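# Hang a T-shirt on a hanger using two clothespins

## Task

Fasten the T-shirt to the hanger with two clothespins, placing one on each side of the hook and pressing each one firmly and deeply onto the hanger. At the end the shirt has to rest over both shoulders of the hanger, and the hanger has to be hanging from the stand, ideally turned perpendicular to the stand's rod.

## Robot and tools

Robot: two arms, left_arm and right_arm. Each has a parallel gripper whose fingers point along its own +z and open and close along its y. The reported end_effector_position is the spot between the finger pads, roughly 1 cm behind the tips.

Frames: the scene frame has its origin at table height, halfway between the nominal bases, with +z up and +x pointing out over the table. left_arm sits on the +y side. The names left and right do not match image sides. Calibrated bases: left_arm at (+0.040, +0.367, 0) m, quat_wxyz (+1.000, 0, 0, +0.020); right_arm at (-0.010, -0.286, +0.021) m, quat_wxyz (+1.000, 0, 0, -0.001). Up is +z for both. Hand poses, velocities, targets and wrist cameras use each arm's own base frame. Fixed cameras and the table use the scene frame. Printed poses can be a few cm off, more at long reach.

Row layout, shared by execute_actions and move: one list of 14 numbers covering both arms, even when only one arm moves. Order: left dx, dy, dz, rx, ry, rz, opening, then right dx, dy, dz, rx, ry, rz, opening. Each value is in [-1, 1]. dx, dy, dz are offsets along that arm's base axes, where 1.0 equals 0.6 m. rx, ry, rz form one rotation vector, where 1.0 equals 180 degrees, turning about the Hand target position. These six are offsets from the arm's Hand target at the start of the action or move. They are not absolute poses, and every row counts from that same start, not from the previous row. Sending the same offset again moves the arm further. Opening is absolute: +1 is fully open (0.094 m) and -1 is closed. A 0 in the opening slot is a real command, so to leave a gripper alone, resend its current value (see Tool commands). Sending six zeros for an arm re-requests its Hand target, which also ends a push. An arm stopped by an object keeps pressing until you command it away.

execute_actions(actions, cameras): actions is a list of actions. Each action is a table of up to 15 rows, and each row lasts 1/30 s. A short table repeats its last row until 15 steps are done. An empty list just returns state and images. cameras picks images: omitted, null or ["all"] means all, [] means none, and an unknown name invalidates the call. Results include end_effector_position at some steps.

move(target, speed, blend, opening_speed, blocking, cameras): target is one 14-number row or a list of up to 15 rows. All rows are offsets from the same Hand targets. The grippers follow straight paths, turn the short way, and finish together. A move takes at least 0.5 s and is cut at 10 s. speed is in m/s, from 0.002 to 2.9, default 0.25, and rotation is capped at twice that in rad/s. Give one value, or one per target. blend is in metres and rounds corners at intermediate targets. opening_speed is the rate of change on the -1..1 scale per second, minimum 0.2. Use it near its minimum when closing on something fragile or soft. blocking=false returns after about 0.5 s while the move continues. Paths ignore obstacles and the other arm, and they lag more and strike harder when fast. Avoid paths close to an arm's own base, since they can flip its shoulder; go around instead. The result line "move:" reports the ending (done, off_target, moving, held, fault) and any limits (limits=paced means the pose was clipped, limits=held means steps were withheld). done means at rest within 10 mm and 2 degrees. Neither done nor off_target tells you about contact.

wait(seconds 0 to 10) lets time pass while the arms hold their commands. stop brakes a running move and needs room to do so. zoom_image(camera, region [x0,y0,x1,y1], at most 504x504 px) enlarges a part of a camera's latest image. Cameras: cam_head_left, cam_head_right, cam_high, cam_low, cam_left_wrist, cam_right_wrist, each 672x504. finished_scene ends the scene for good.

Control notes: each step limits the commanded orientation to within 40 degrees of the measured one. Hand target in results is the last command after that clip. Grippers often rest short of the target, and friction or weight can leave a 1 cm or larger error with no contact. A later call, even all zeros, asks for the target again, and you can send the remaining gap as an offset. Very small moves may not start. The clearance check can block arm-near-arm commands, but it does not prevent gripper-to-gripper contact.

Gripping: grip_measured uses the opening scale. With nothing held it can read up to about 2.7 mm too wide. On a hard part it reads about 3 mm narrower, more for small or round items. Full force begins about 0.05 below the reading at first contact (0.11 for small or round objects, much more for soft ones). To release, command well above grip_measured. grip_effort_nm is motor effort (negative means closing). It is not pad force and has an offset.

Joint torques follow the Joint positions order. Numbers 1 to 3 wrap at ±28 N m. Joint velocities reading "within noise" means the arm is still. Joint ranges (rad): waist -2.618..3.054, shoulder 0..3.142, elbow 0..3.142 (straight at 2.901), wrist pitch -1.571..1.571, wrist yaw -1.571..1.571, wrist roll -2.094..2.094.

Avoid: objects leaving the table, drops, releasing moving items, slams, hard hits, hard arm-on-arm contact (including squeezing the other gripper's fingers), and long holds, stretched reaches or pushes at unreachable poses. These overheat motors: MOTOR HOT appears at 75 °C, the arm folds and idles at 90 °C, and it goes limp at 100 °C. Loose objects may occasionally be nudged by outside disturbances.

Each tool is called after "Emit:" as a command line: name --argument value for each argument, lists and objects as JSON in quotes; but a table of rows of numbers goes row by row, as --pt "numbers of a row", without its own name.

## Session

I'll start by looking at the scene.

Emit:
execute_actions --actions '[]'

Scene clock: 0.00 s.
left_arm: end_effector_position=(+0.3805, +0.0160, +0.1344) grip_measured=+1.000 grip_effort_nm=n/a end_effector_quat_wxyz=(+0.653, -0.062, +0.753, +0.044) | right_arm: end_effector_position=(+0.3653, -0.0095, +0.1621) grip_measured=+1.000 grip_effort_nm=n/a end_effector_quat_wxyz=(+0.710, +0.047, +0.702, -0.030)
Joint positions: left_arm=[-0.054 1.494 0.257 1.091 -0.202 -0.045 0.094] | right_arm=[0.047 1.487 0.173 1.323 0.157 0.024 0.094]
Joint velocities: within noise
Joint torques (N m): no reading
Heat: left arm: 37 °C; right arm: 31 °C.
Hand target: left_arm +0.3828, +0.0160, +0.1434; +0.664, -0.064, +0.744, +0.042 | right_arm +0.3663, -0.0095, +0.1660; +0.713, +0.048, +0.699, -0.029
Tool commands: left_gripper/opening=+1.0 right_gripper/opening=+1.0

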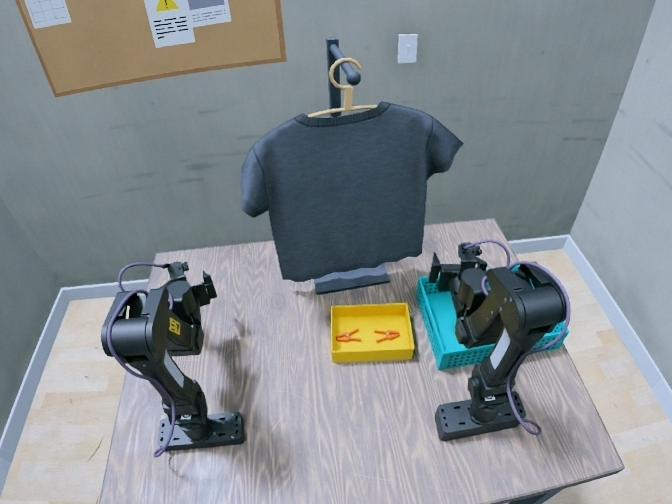

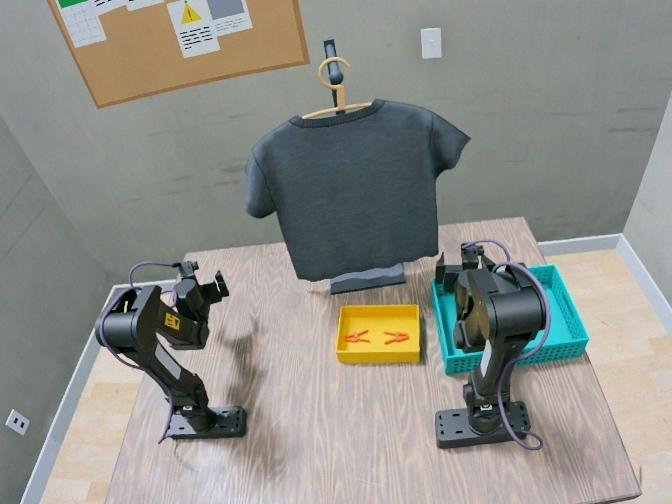

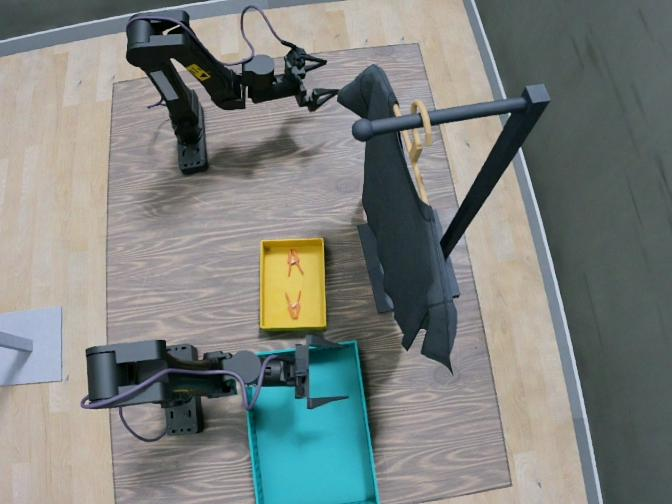

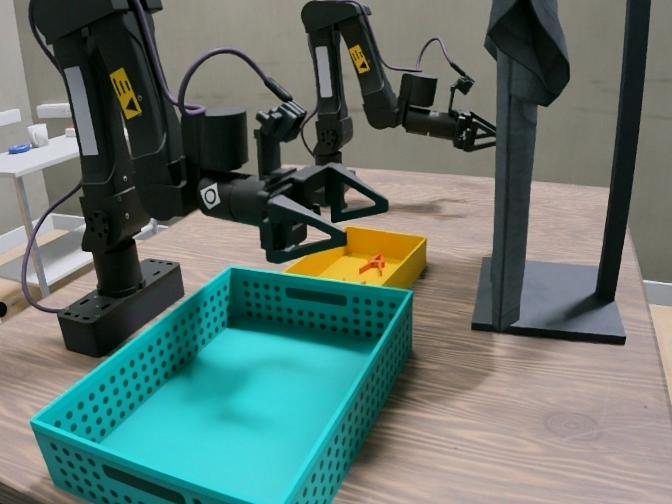

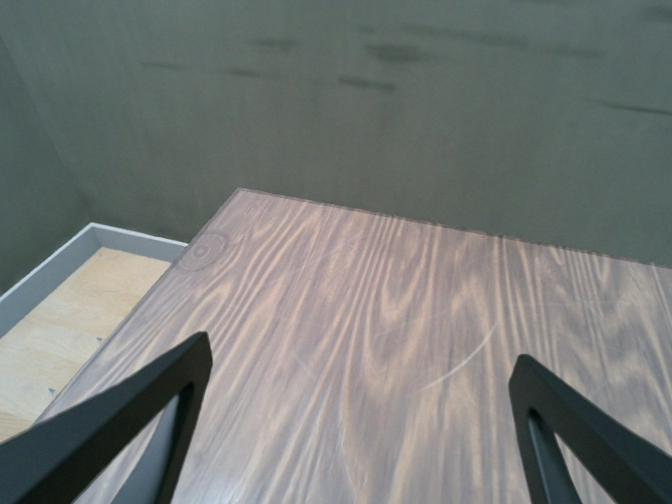

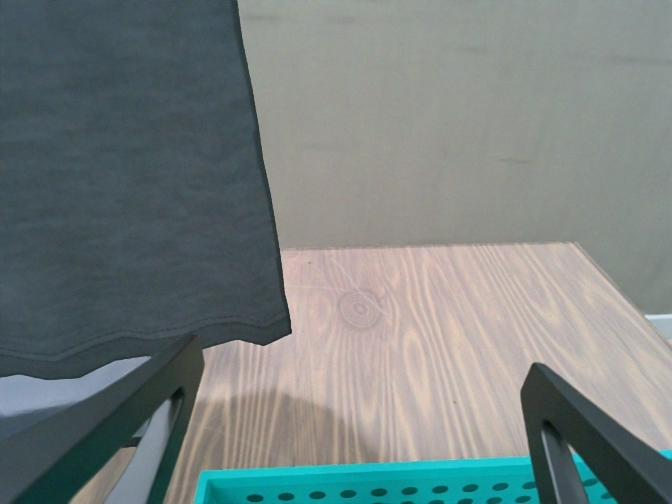

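Emit:
zoom_image --camera "cam_head_left" --region '[230, 20, 480, 210]'

Emit:
zoom_image --camera "cam_head_right" --region '[230, 20, 480, 210]'

Emit:
zoom_image --camera "cam_high" --region '[240, 220, 350, 340]'

Emit:
zoom_image --camera "cam_head_left" --region '[310, 290, 440, 370]'

Emit:
zoom_image --camera "cam_high" --region '[330, 50, 570, 230]'

Scaled by 2.016 from the camera's 672x504 image, which has a finer 960x720 frame.

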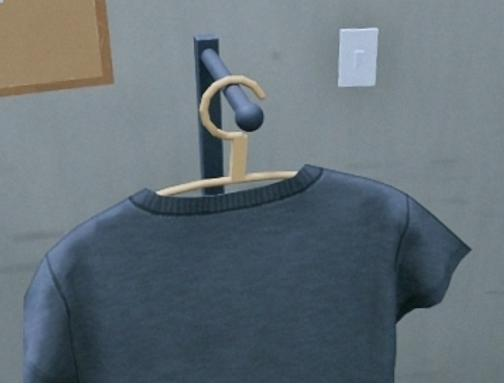

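Scaled by 2.016 from the camera's 672x504 image, which has a finer 960x720 frame.

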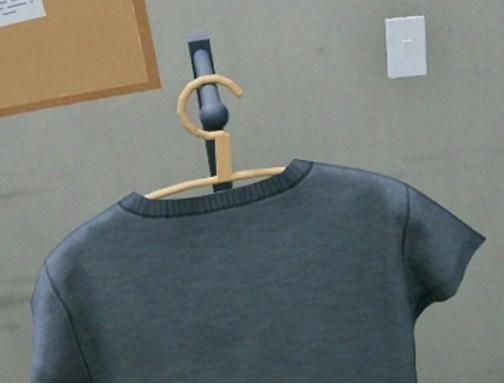

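Scaled by 4.200 from the camera's 672x504 image, which has a finer 960x720 frame.

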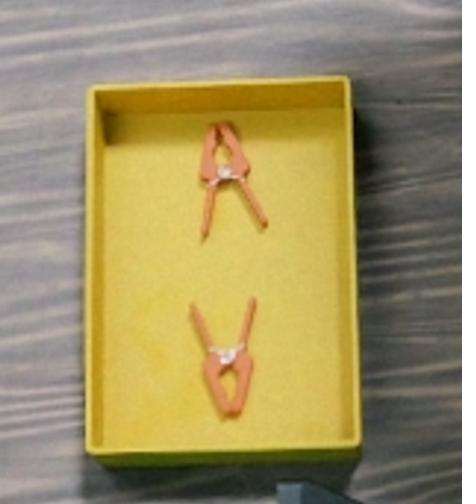

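Scaled by 3.877 from the camera's 672x504 image, which has a finer 960x720 frame.

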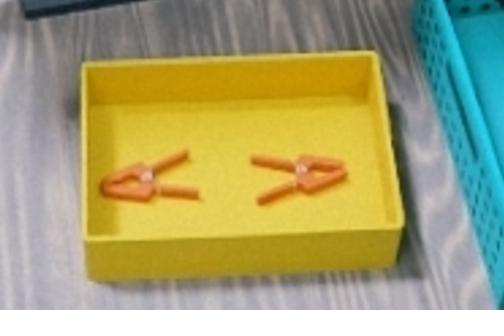

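Scaled by 2.100 from the camera's 672x504 image, which has a finer 960x720 frame.

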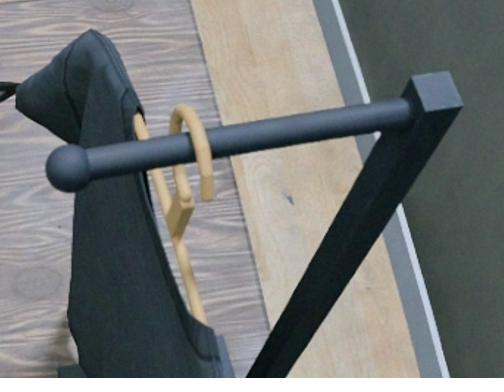

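Emit:
zoom_image --camera "cam_high" --region '[100, 0, 350, 190]'

Emit:
zoom_image --camera "cam_high" --region '[70, 310, 370, 500]'

Emit:
zoom_image --camera "cam_head_left" --region '[90, 230, 290, 480]'

Emit:
zoom_image --camera "cam_head_left" --region '[400, 220, 600, 470]'

Scaled by 2.016 from the camera's 672x504 image, which has a finer 960x720 frame.

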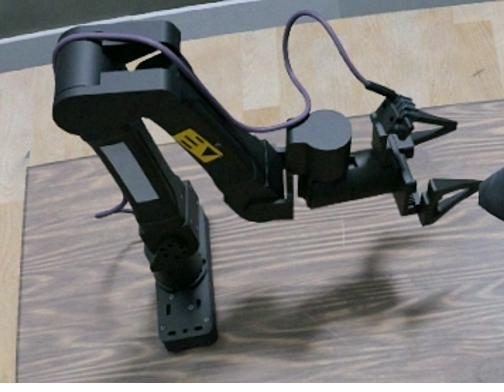

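Scaled by 1.680 from the camera's 672x504 image, which has a finer 960x720 frame.

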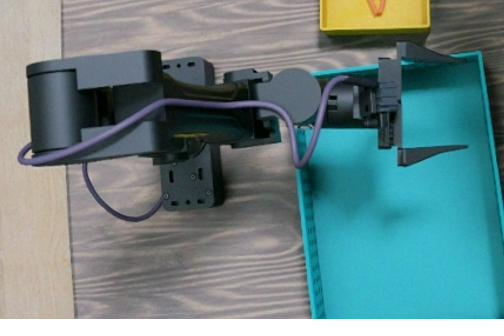

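Scaled by 2.016 from the camera's 672x504 image, which has a finer 960x720 frame.

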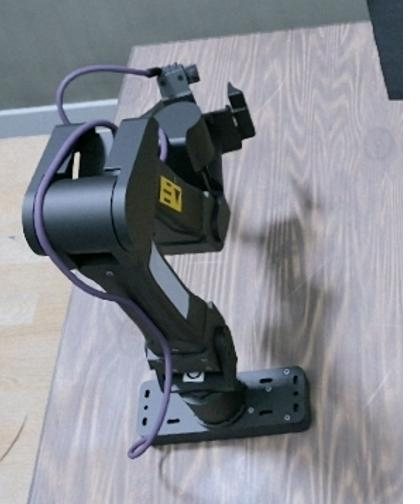

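Scaled by 2.016 from the camera's 672x504 image, which has a finer 960x720 frame.

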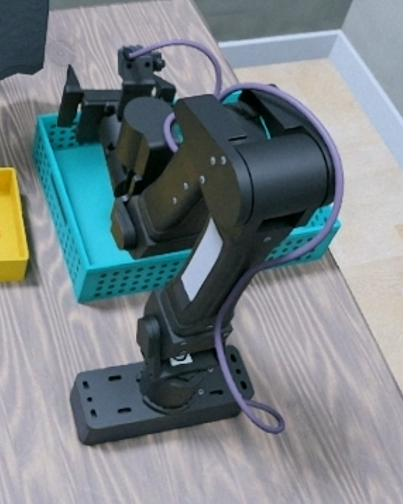

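Emit:
move --target '[-0.29, -0.7078, 0.08, 0.3508, 0.3825, -0.4531, 0.2, 0, 0, 0, 0, 0, 0, 1.0]' --speed 0.3

Scene clock: 202.93 s.
left_arm: end_effector_position=(+0.2109, -0.4053, +0.1897) grip_measured=+0.202 grip_effort_nm=-0.198 end_effector_quat_wxyz=(+0.096, +0.715, +0.692, -0.020) | right_arm: end_effector_position=(+0.3653, -0.0095, +0.1621) grip_measured=+1.000 grip_effort_nm=-0.037 end_effector_quat_wxyz=(+0.710, +0.047, +0.702, -0.030)
Joint positions: left_arm=[-1.1 2.217 2.401 -1.56 -0.018 0.506 0.056] | right_arm=[0.047 1.487 0.173 1.323 0.157 0.024 0.094]
Joint velocities: within noise
Joint torques (N m): left_arm=[-0.03 -8.59 7.39 0.59 0.08 0.11] | right_arm=[-0.05 -3.43 4.29 1.95 0.02 0.02]
Heat: left arm: 37 °C; right arm: 35 °C.
Hand target: left_arm +0.2087, -0.4087, +0.1913; +0.000, +0.721, +0.693, +0.000 | right_arm +0.3663, -0.0095, +0.1660; +0.713, +0.048, +0.699, -0.029
Off the commanded pose: left_arm 0.004 m, 11 deg | right_arm 0.004 m, 1 deg.
joint sent to its limit (left arm) — joint 4 (wrist pitch), lower limit. The joint targets are off in orientation, not in position.
move: off_target (left_arm)

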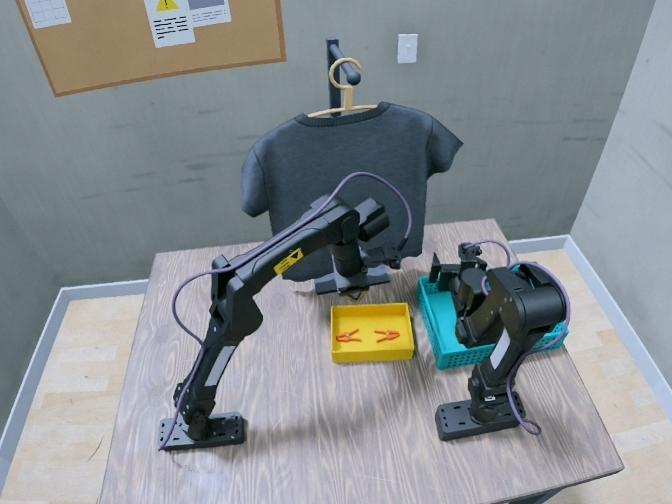

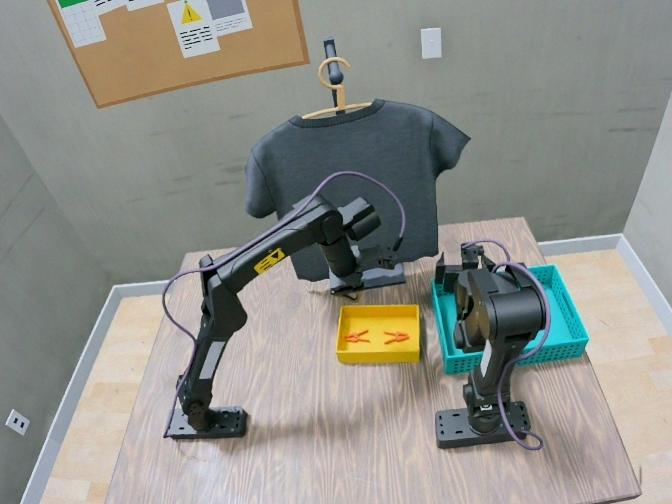

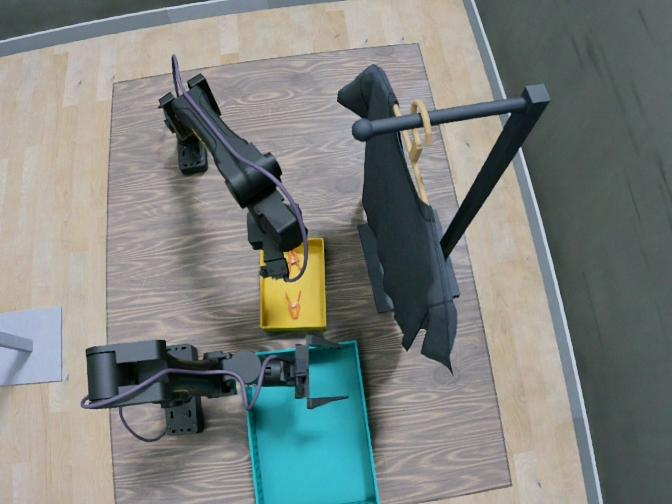

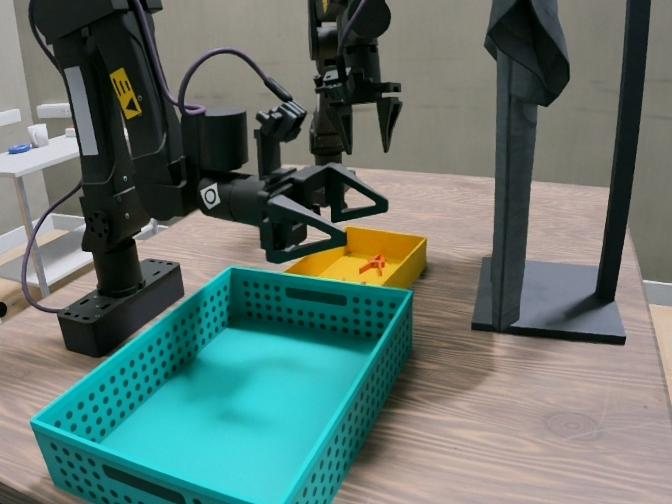

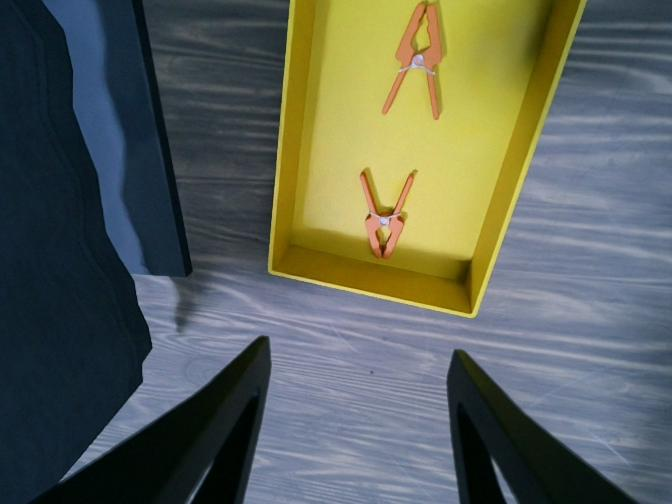

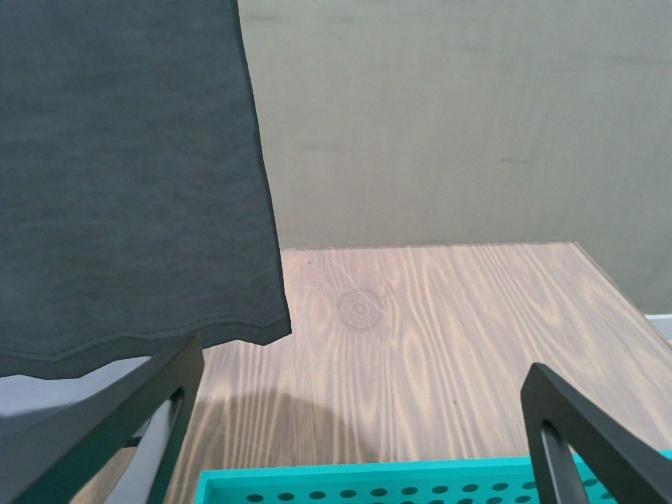

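Emit:
move --target '[-0.0157, -0.0193, -0.1522, 0, 0, 0, 0.2, 0, 0, 0, 0, 0, 0, 1.0]' --speed 0.2 --cameras '["cam_head_left", "cam_high", "cam_low", "cam_left_wrist"]'

Scene clock: 224.20 s.
left_arm: end_effector_position=(+0.2011, -0.4122, +0.0930) grip_measured=+0.202 grip_effort_nm=-0.198 end_effector_quat_wxyz=(-0.013, +0.722, +0.692, +0.012) | right_arm: end_effector_position=(+0.3653, -0.0095, +0.1621) grip_measured=+1.000 grip_effort_nm=-0.042 end_effector_quat_wxyz=(+0.710, +0.047, +0.702, -0.030)
Joint positions: left_arm=[-1.125 2.427 2.385 -1.561 -0.015 0.487 0.056] | right_arm=[0.047 1.487 0.173 1.323 0.157 0.024 0.094]
Joint velocities: within noise
Joint torques (N m): left_arm=[-0.27 -10.95 7.58 0.26 0.16 -0.08] | right_arm=[0.01 -3.58 4.25 1.96 0.01 0.02]
Heat: left arm: 38 °C; right arm: 36 °C.
Hand target: left_arm +0.1993, -0.4203, +0.1000; +0.000, +0.721, +0.692, +0.000 | right_arm +0.3663, -0.0095, +0.1660; +0.713, +0.048, +0.699, -0.029
Off the commanded pose: left_arm 0.011 m, 2 deg | right_arm 0.004 m, 1 deg.
move: off_target (left_arm)
Images, in order (width x height): cam_head_left 672x504, cam_high 672x504, cam_low 672x504, cam_left_wrist 672x504.

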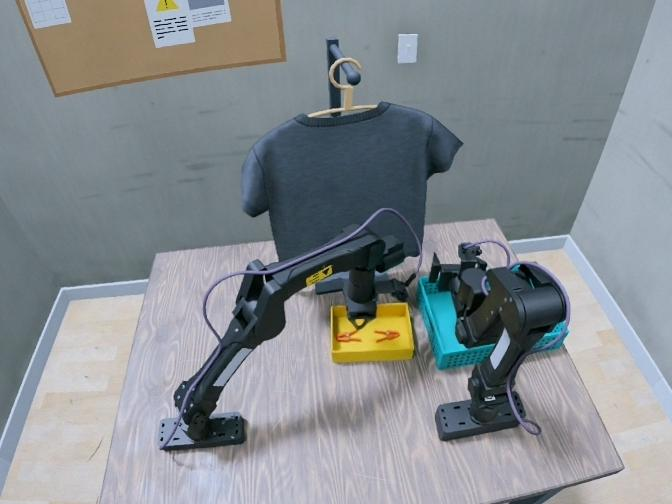

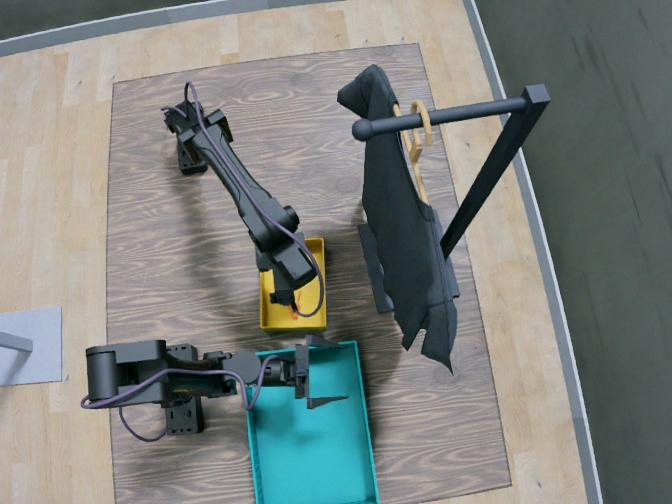

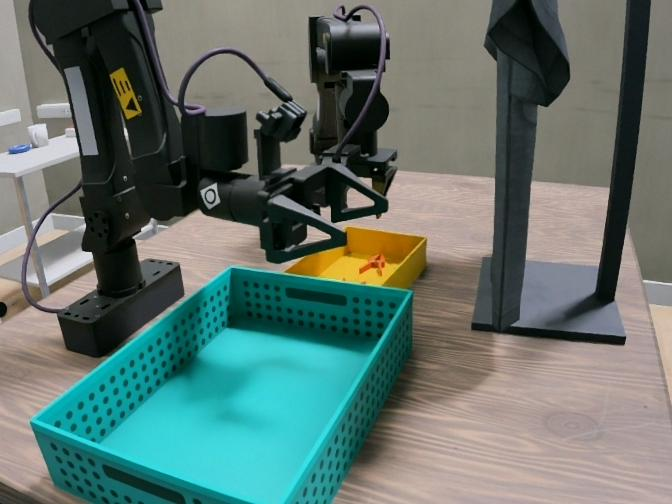

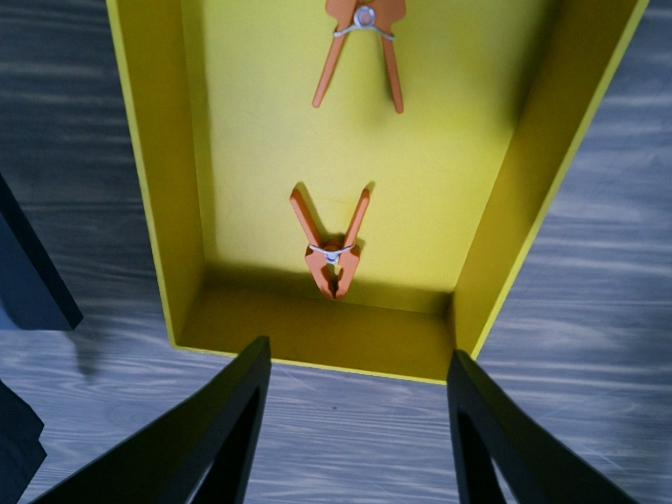

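Emit:
zoom_image --camera "cam_head_left" --region '[320, 280, 430, 370]'

Emit:
zoom_image --camera "cam_low" --region '[280, 140, 440, 290]'

Scaled by 4.582 from the camera's 672x504 image, which has a finer 960x720 frame.

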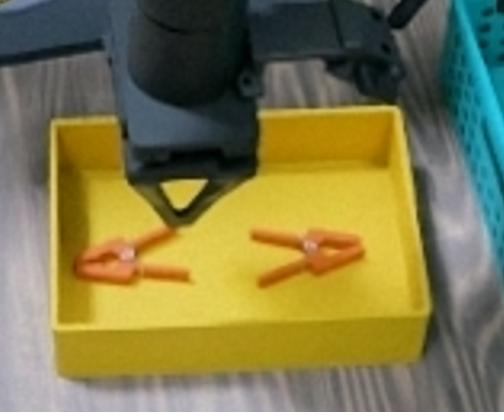

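Scaled by 3.150 from the camera's 672x504 image, which has a finer 960x720 frame.

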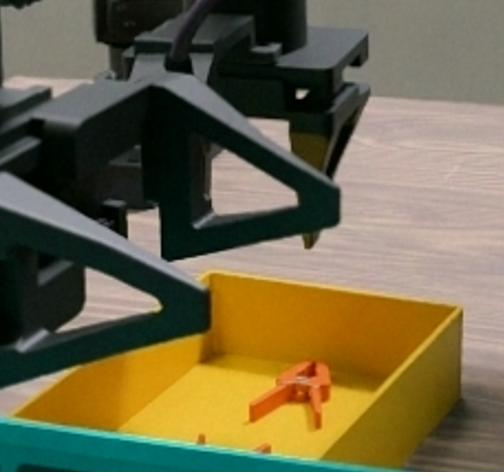

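Emit:
move --target '[0.0155, -0.011, -0.0633, 0, 0, 0, 0.2, 0, 0, 0, 0, 0, 0, 1.0]' --speed 0.1 --cameras '["cam_head_left", "cam_head_right", "cam_low", "cam_left_wrist"]'

Emit:
zoom_image --camera "cam_head_left" --region '[320, 280, 430, 370]'

Emit:
zoom_image --camera "cam_low" --region '[280, 140, 440, 290]'

Scene clock: 246.37 s.
left_arm: end_effector_position=(+0.2063, -0.4232, +0.0675) grip_measured=+0.202 grip_effort_nm=-0.198 end_effector_quat_wxyz=(-0.002, +0.722, +0.692, +0.008) | right_arm: end_effector_position=(+0.3653, -0.0095, +0.1621) grip_measured=+1.000 grip_effort_nm=-0.037 end_effector_quat_wxyz=(+0.710, +0.047, +0.702, -0.030)
Joint positions: left_arm=[-1.125 2.444 2.315 -1.45 -0.015 0.488 0.056] | right_arm=[0.047 1.487 0.173 1.323 0.157 0.024 0.094]
Joint velocities: within noise
Joint torques (N m): left_arm=[0.5 -10.11 5 0.53 0.08 0.05] | right_arm=[-0.09 -3.55 4.33 1.94 0.01 0.02]
Heat: left arm: 38 °C; right arm: 36 °C.
Hand target: left_arm +0.2086, -0.4268, +0.0621; +0.000, +0.721, +0.692, +0.000 | right_arm +0.3663, -0.0095, +0.1660; +0.713, +0.048, +0.699, -0.029
Off the commanded pose: left_arm 0.007 m, 1 deg | right_arm 0.004 m, 1 deg.
move: done
Images, in order (width x height): cam_head_left 672x504, cam_head_right 672x504, cam_low 672x504, cam_left_wrist 672x504.

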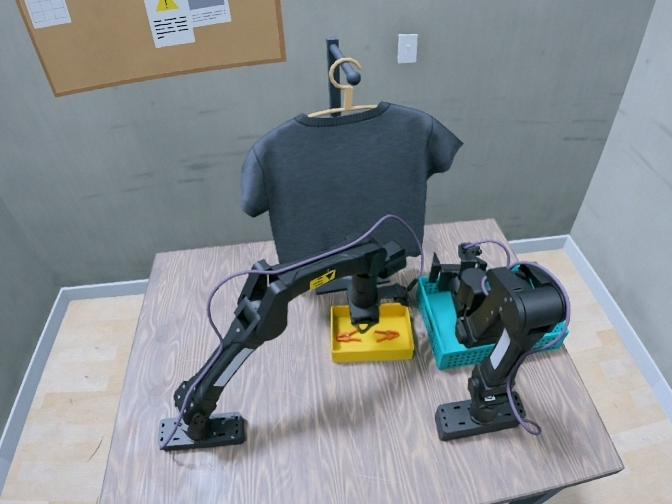

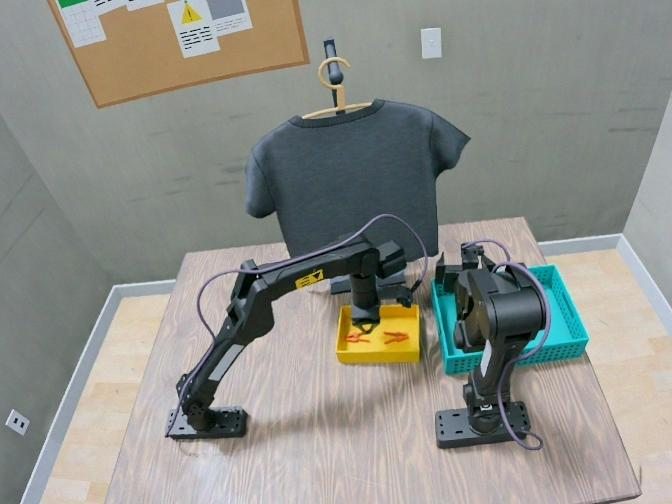

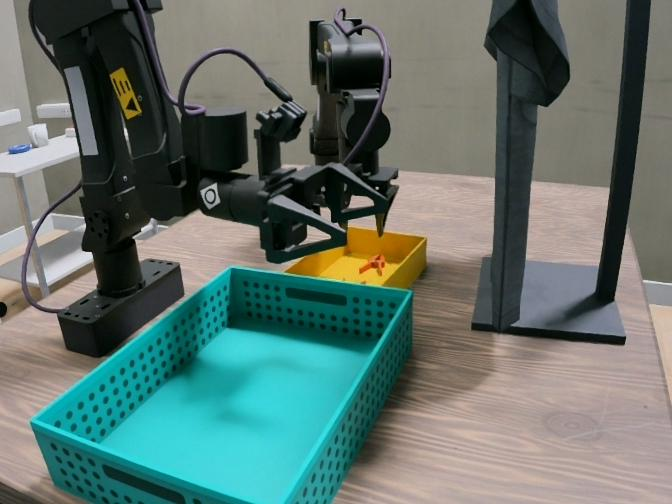

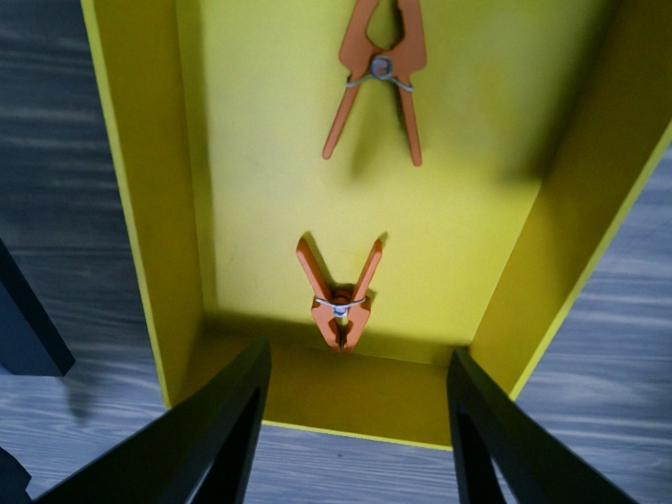

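Scaled by 4.582 from the camera's 672x504 image, which has a finer 960x720 frame.

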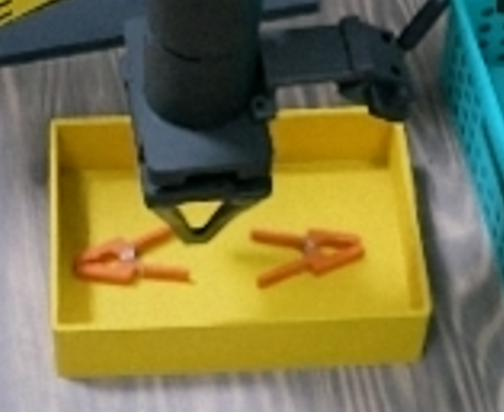

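Scaled by 3.150 from the camera's 672x504 image, which has a finer 960x720 frame.

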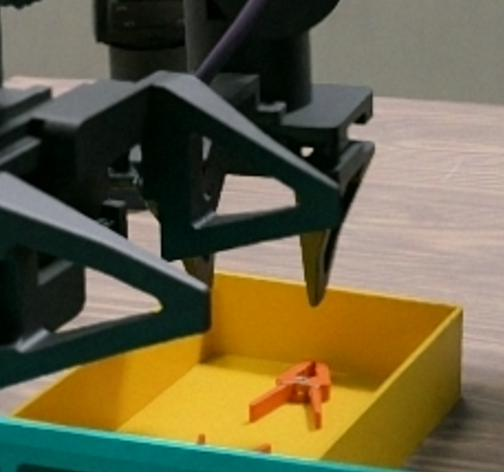

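Emit:
move --target '[0.0, 0.0, -0.0367, 0, 0, 0, 0.2, 0, 0, 0, 0, 0, 0, 1.0]' --speed 0.1 --cameras '["cam_head_left", "cam_low", "cam_left_wrist"]'

Emit:
zoom_image --camera "cam_head_left" --region '[320, 280, 430, 370]'

Emit:
zoom_image --camera "cam_low" --region '[280, 140, 440, 290]'

Scene clock: 274.67 s.
left_arm: end_effector_position=(+0.2065, -0.4236, +0.0431) grip_measured=+0.202 grip_effort_nm=-0.198 end_effector_quat_wxyz=(-0.004, +0.722, +0.692, +0.009) | right_arm: end_effector_position=(+0.3653, -0.0095, +0.1621) grip_measured=+1.000 grip_effort_nm=-0.046 end_effector_quat_wxyz=(+0.710, +0.047, +0.702, -0.030)
Joint positions: left_arm=[-1.125 2.444 2.218 -1.357 -0.015 0.488 0.056] | right_arm=[0.047 1.487 0.173 1.323 0.157 0.024 0.094]
Joint velocities: within noise
Joint torques (N m): left_arm=[0.73 -10.76 5.11 0.47 0.12 0.07] | right_arm=[0.01 -3.47 4.34 1.96 0.02 0]
Heat: left arm: 40 °C; right arm: 36 °C.
Hand target: left_arm +0.2086, -0.4269, +0.0400; +0.000, +0.721, +0.693, +0.000 | right_arm +0.3663, -0.0095, +0.1660; +0.713, +0.048, +0.699, -0.029
Off the commanded pose: left_arm 0.005 m, 1 deg | right_arm 0.004 m, 1 deg.
move: done
Images, in order (width x height): cam_head_left 672x504, cam_low 672x504, cam_left_wrist 672x504.

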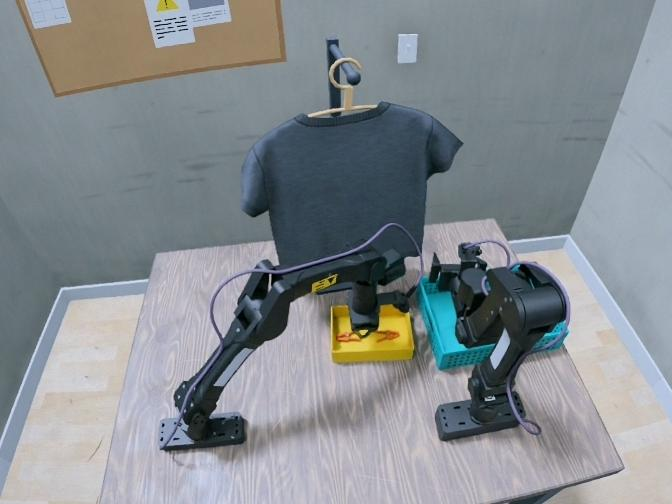

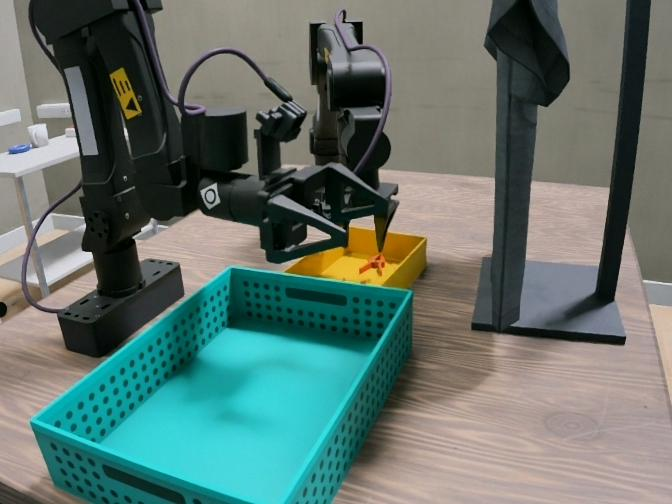

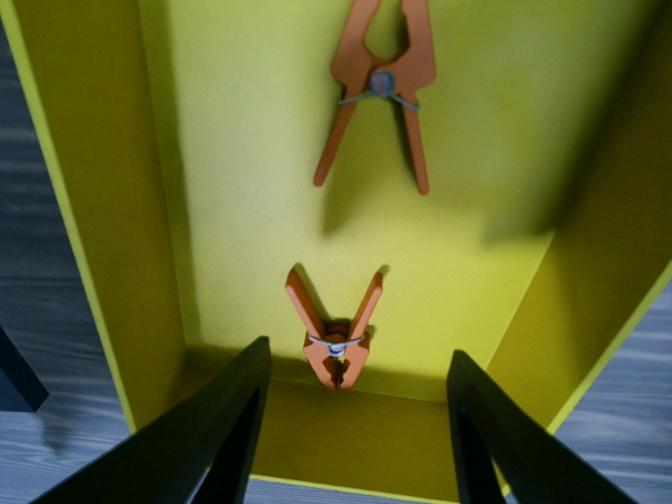

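Scaled by 4.582 from the camera's 672x504 image, which has a finer 960x720 frame.

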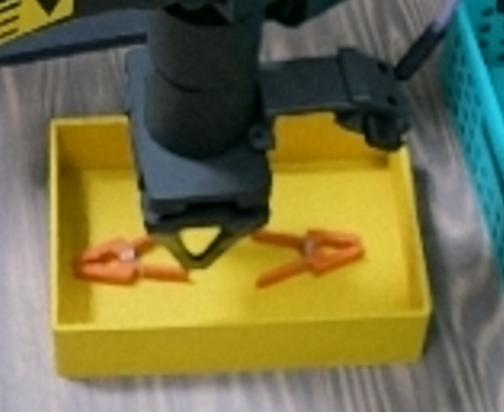

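Scaled by 3.150 from the camera's 672x504 image, which has a finer 960x720 frame.

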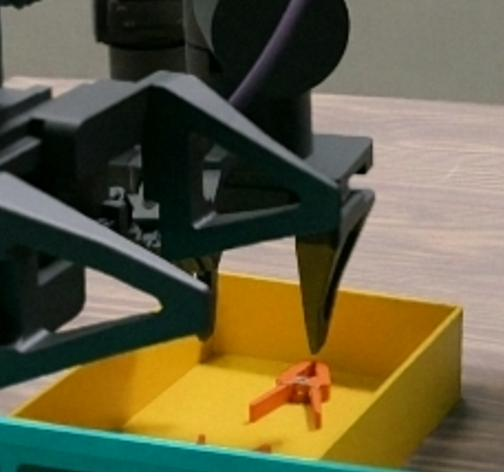

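Emit:
move --target '[0.0167, -0.0133, -0.02, 0, 0, 0, 0.2, 0, 0, 0, 0, 0, 0, 1.0]' --speed 0.1 --cameras '["cam_head_left", "cam_low", "cam_left_wrist"]'

Emit:
zoom_image --camera "cam_head_left" --region '[330, 305, 410, 365]'

Emit:
zoom_image --camera "cam_low" --region '[310, 200, 430, 290]'

Scene clock: 300.13 s.
left_arm: end_effector_position=(+0.2140, -0.4273, +0.0271) grip_measured=+0.202 grip_effort_nm=-0.208 end_effector_quat_wxyz=(-0.010, +0.722, +0.692, +0.011) | right_arm: end_effector_position=(+0.3653, -0.0095, +0.1621) grip_measured=+1.000 grip_effort_nm=-0.037 end_effector_quat_wxyz=(+0.710, +0.047, +0.702, -0.030)
Joint positions: left_arm=[-1.114 2.504 2.263 -1.355 -0.015 0.499 0.056] | right_arm=[0.047 1.487 0.173 1.323 0.157 0.024 0.094]
Joint velocities: within noise
Joint torques (N m): left_arm=[0.46 -10.4 7.51 0.37 0.16 -0.01] | right_arm=[-0.01 -3.6 4.22 1.94 0 0.03]
Heat: left arm: 42 °C; right arm: 37 °C.
Hand target: left_arm +0.2186, -0.4348, +0.0280; +0.000, +0.721, +0.693, +0.000 | right_arm +0.3663, -0.0095, +0.1660; +0.713, +0.048, +0.699, -0.029
Off the commanded pose: left_arm 0.009 m, 2 deg | right_arm 0.004 m, 1 deg.
move: done
Images, in order (width x height): cam_head_left 672x504, cam_low 672x504, cam_left_wrist 672x504.

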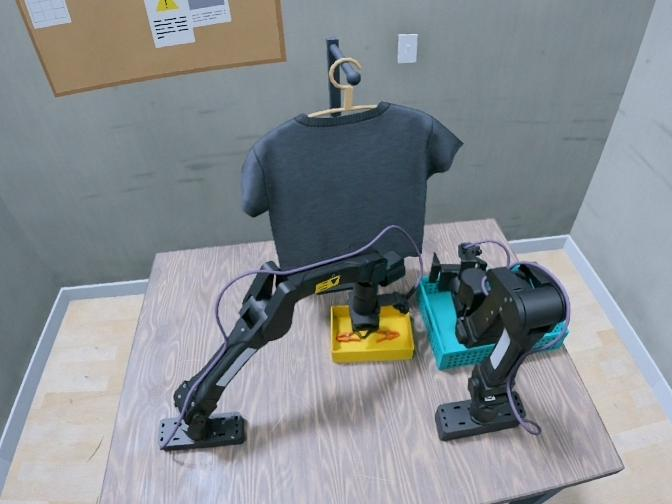

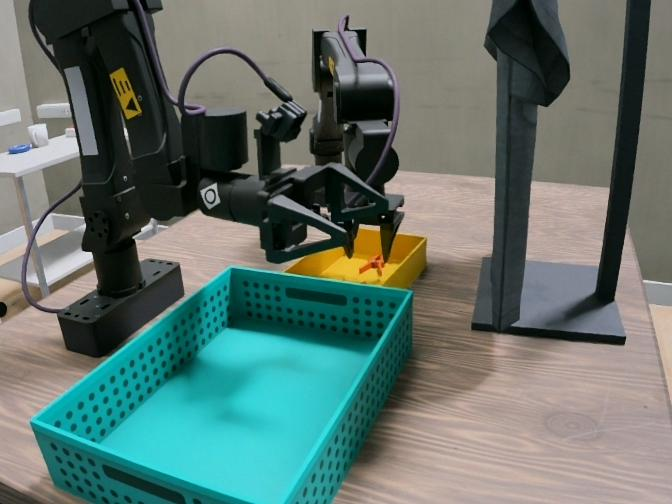

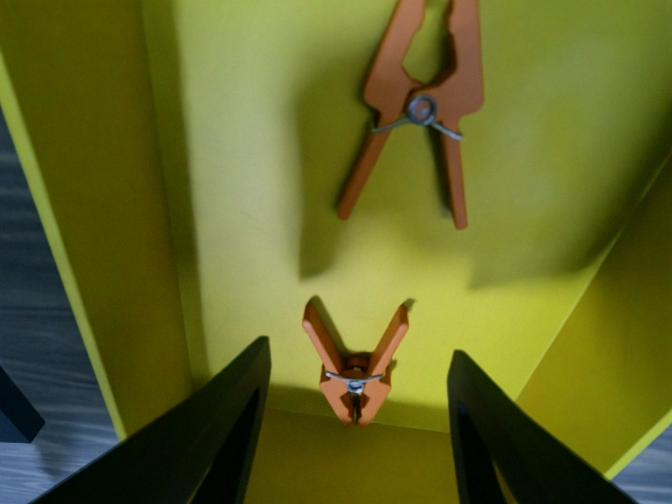

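Scaled by 6.300 from the camera's 672x504 image, which has a finer 960x720 frame.

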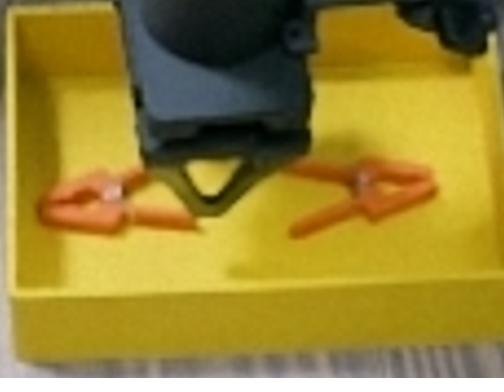

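Scaled by 4.200 from the camera's 672x504 image, which has a finer 960x720 frame.

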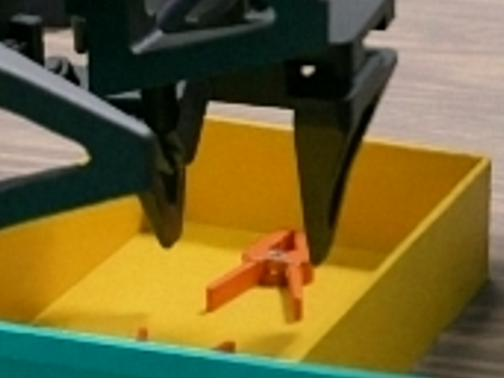

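Emit:
move --target '[0.0, 0.0, -0.0167, 0, 0, 0, 0.2, 0, 0, 0, 0, 0, 0, 1.0]' --speed 0.06 --cameras '["cam_head_left", "cam_low", "cam_left_wrist"]'

Emit:
zoom_image --camera "cam_head_left" --region '[330, 305, 410, 365]'

Emit:
zoom_image --camera "cam_low" --region '[310, 200, 430, 290]'

Scene clock: 320.93 s.
left_arm: end_effector_position=(+0.2168, -0.4331, +0.0270) grip_measured=+0.202 grip_effort_nm=-0.208 end_effector_quat_wxyz=(+0.003, +0.722, +0.692, +0.007) | right_arm: end_effector_position=(+0.3653, -0.0095, +0.1621) grip_measured=+1.000 grip_effort_nm=-0.042 end_effector_quat_wxyz=(+0.710, +0.047, +0.702, -0.030)
Joint positions: left_arm=[-1.114 2.504 2.263 -1.329 -0.015 0.499 0.056] | right_arm=[0.047 1.487 0.173 1.323 0.157 0.024 0.094]
Joint velocities: within noise
Joint torques (N m): left_arm=[0.57 -9.96 4.82 0.49 0.11 0.07] | right_arm=[0.1 -3.54 4.23 1.96 0.03 0.05]
Heat: left arm: 39 °C; right arm: 37 °C.
Hand target: left_arm +0.2185, -0.4348, +0.0180; +0.000, +0.721, +0.693, +0.000 | right_arm +0.3663, -0.0095, +0.1660; +0.713, +0.048, +0.699, -0.029
Off the commanded pose: left_arm 0.009 m, 1 deg | right_arm 0.004 m, 1 deg.
move: done
Images, in order (width x height): cam_head_left 672x504, cam_low 672x504, cam_left_wrist 672x504.

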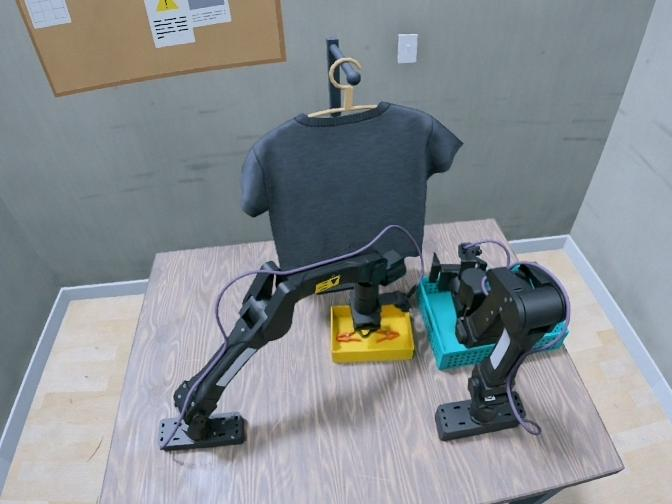

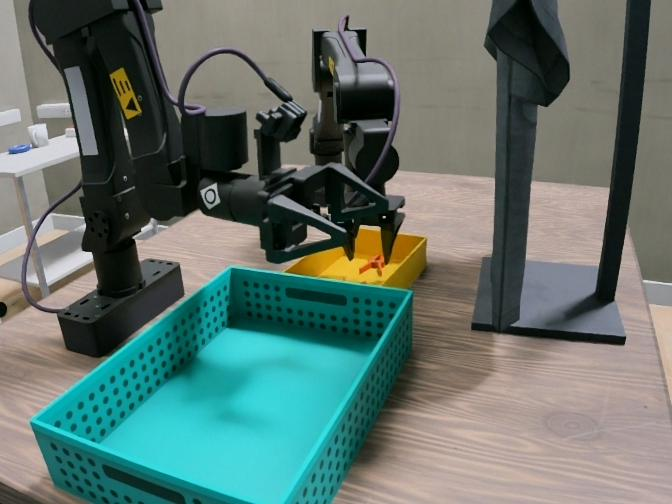

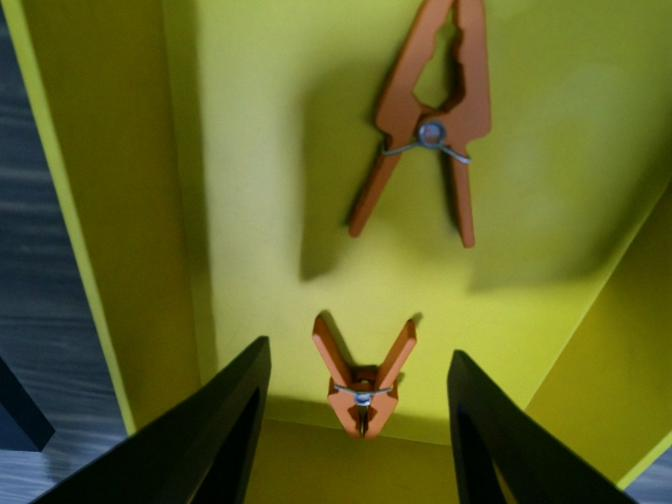

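Scaled by 6.300 from the camera's 672x504 image, which has a finer 960x720 frame.

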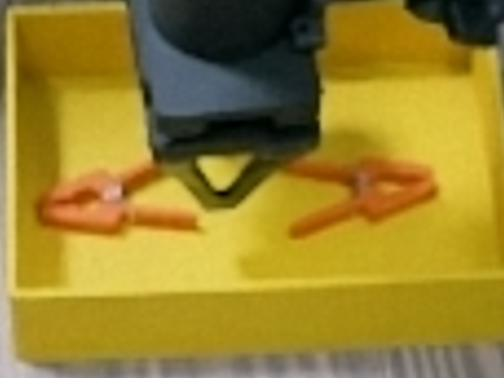

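Scaled by 4.200 from the camera's 672x504 image, which has a finer 960x720 frame.

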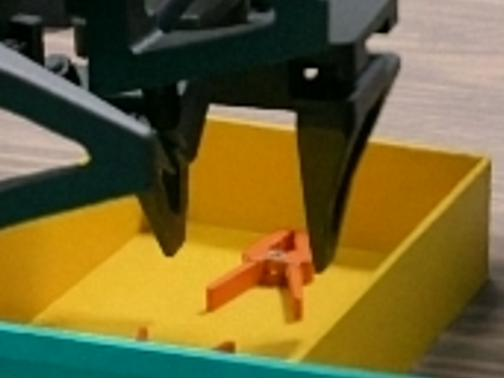

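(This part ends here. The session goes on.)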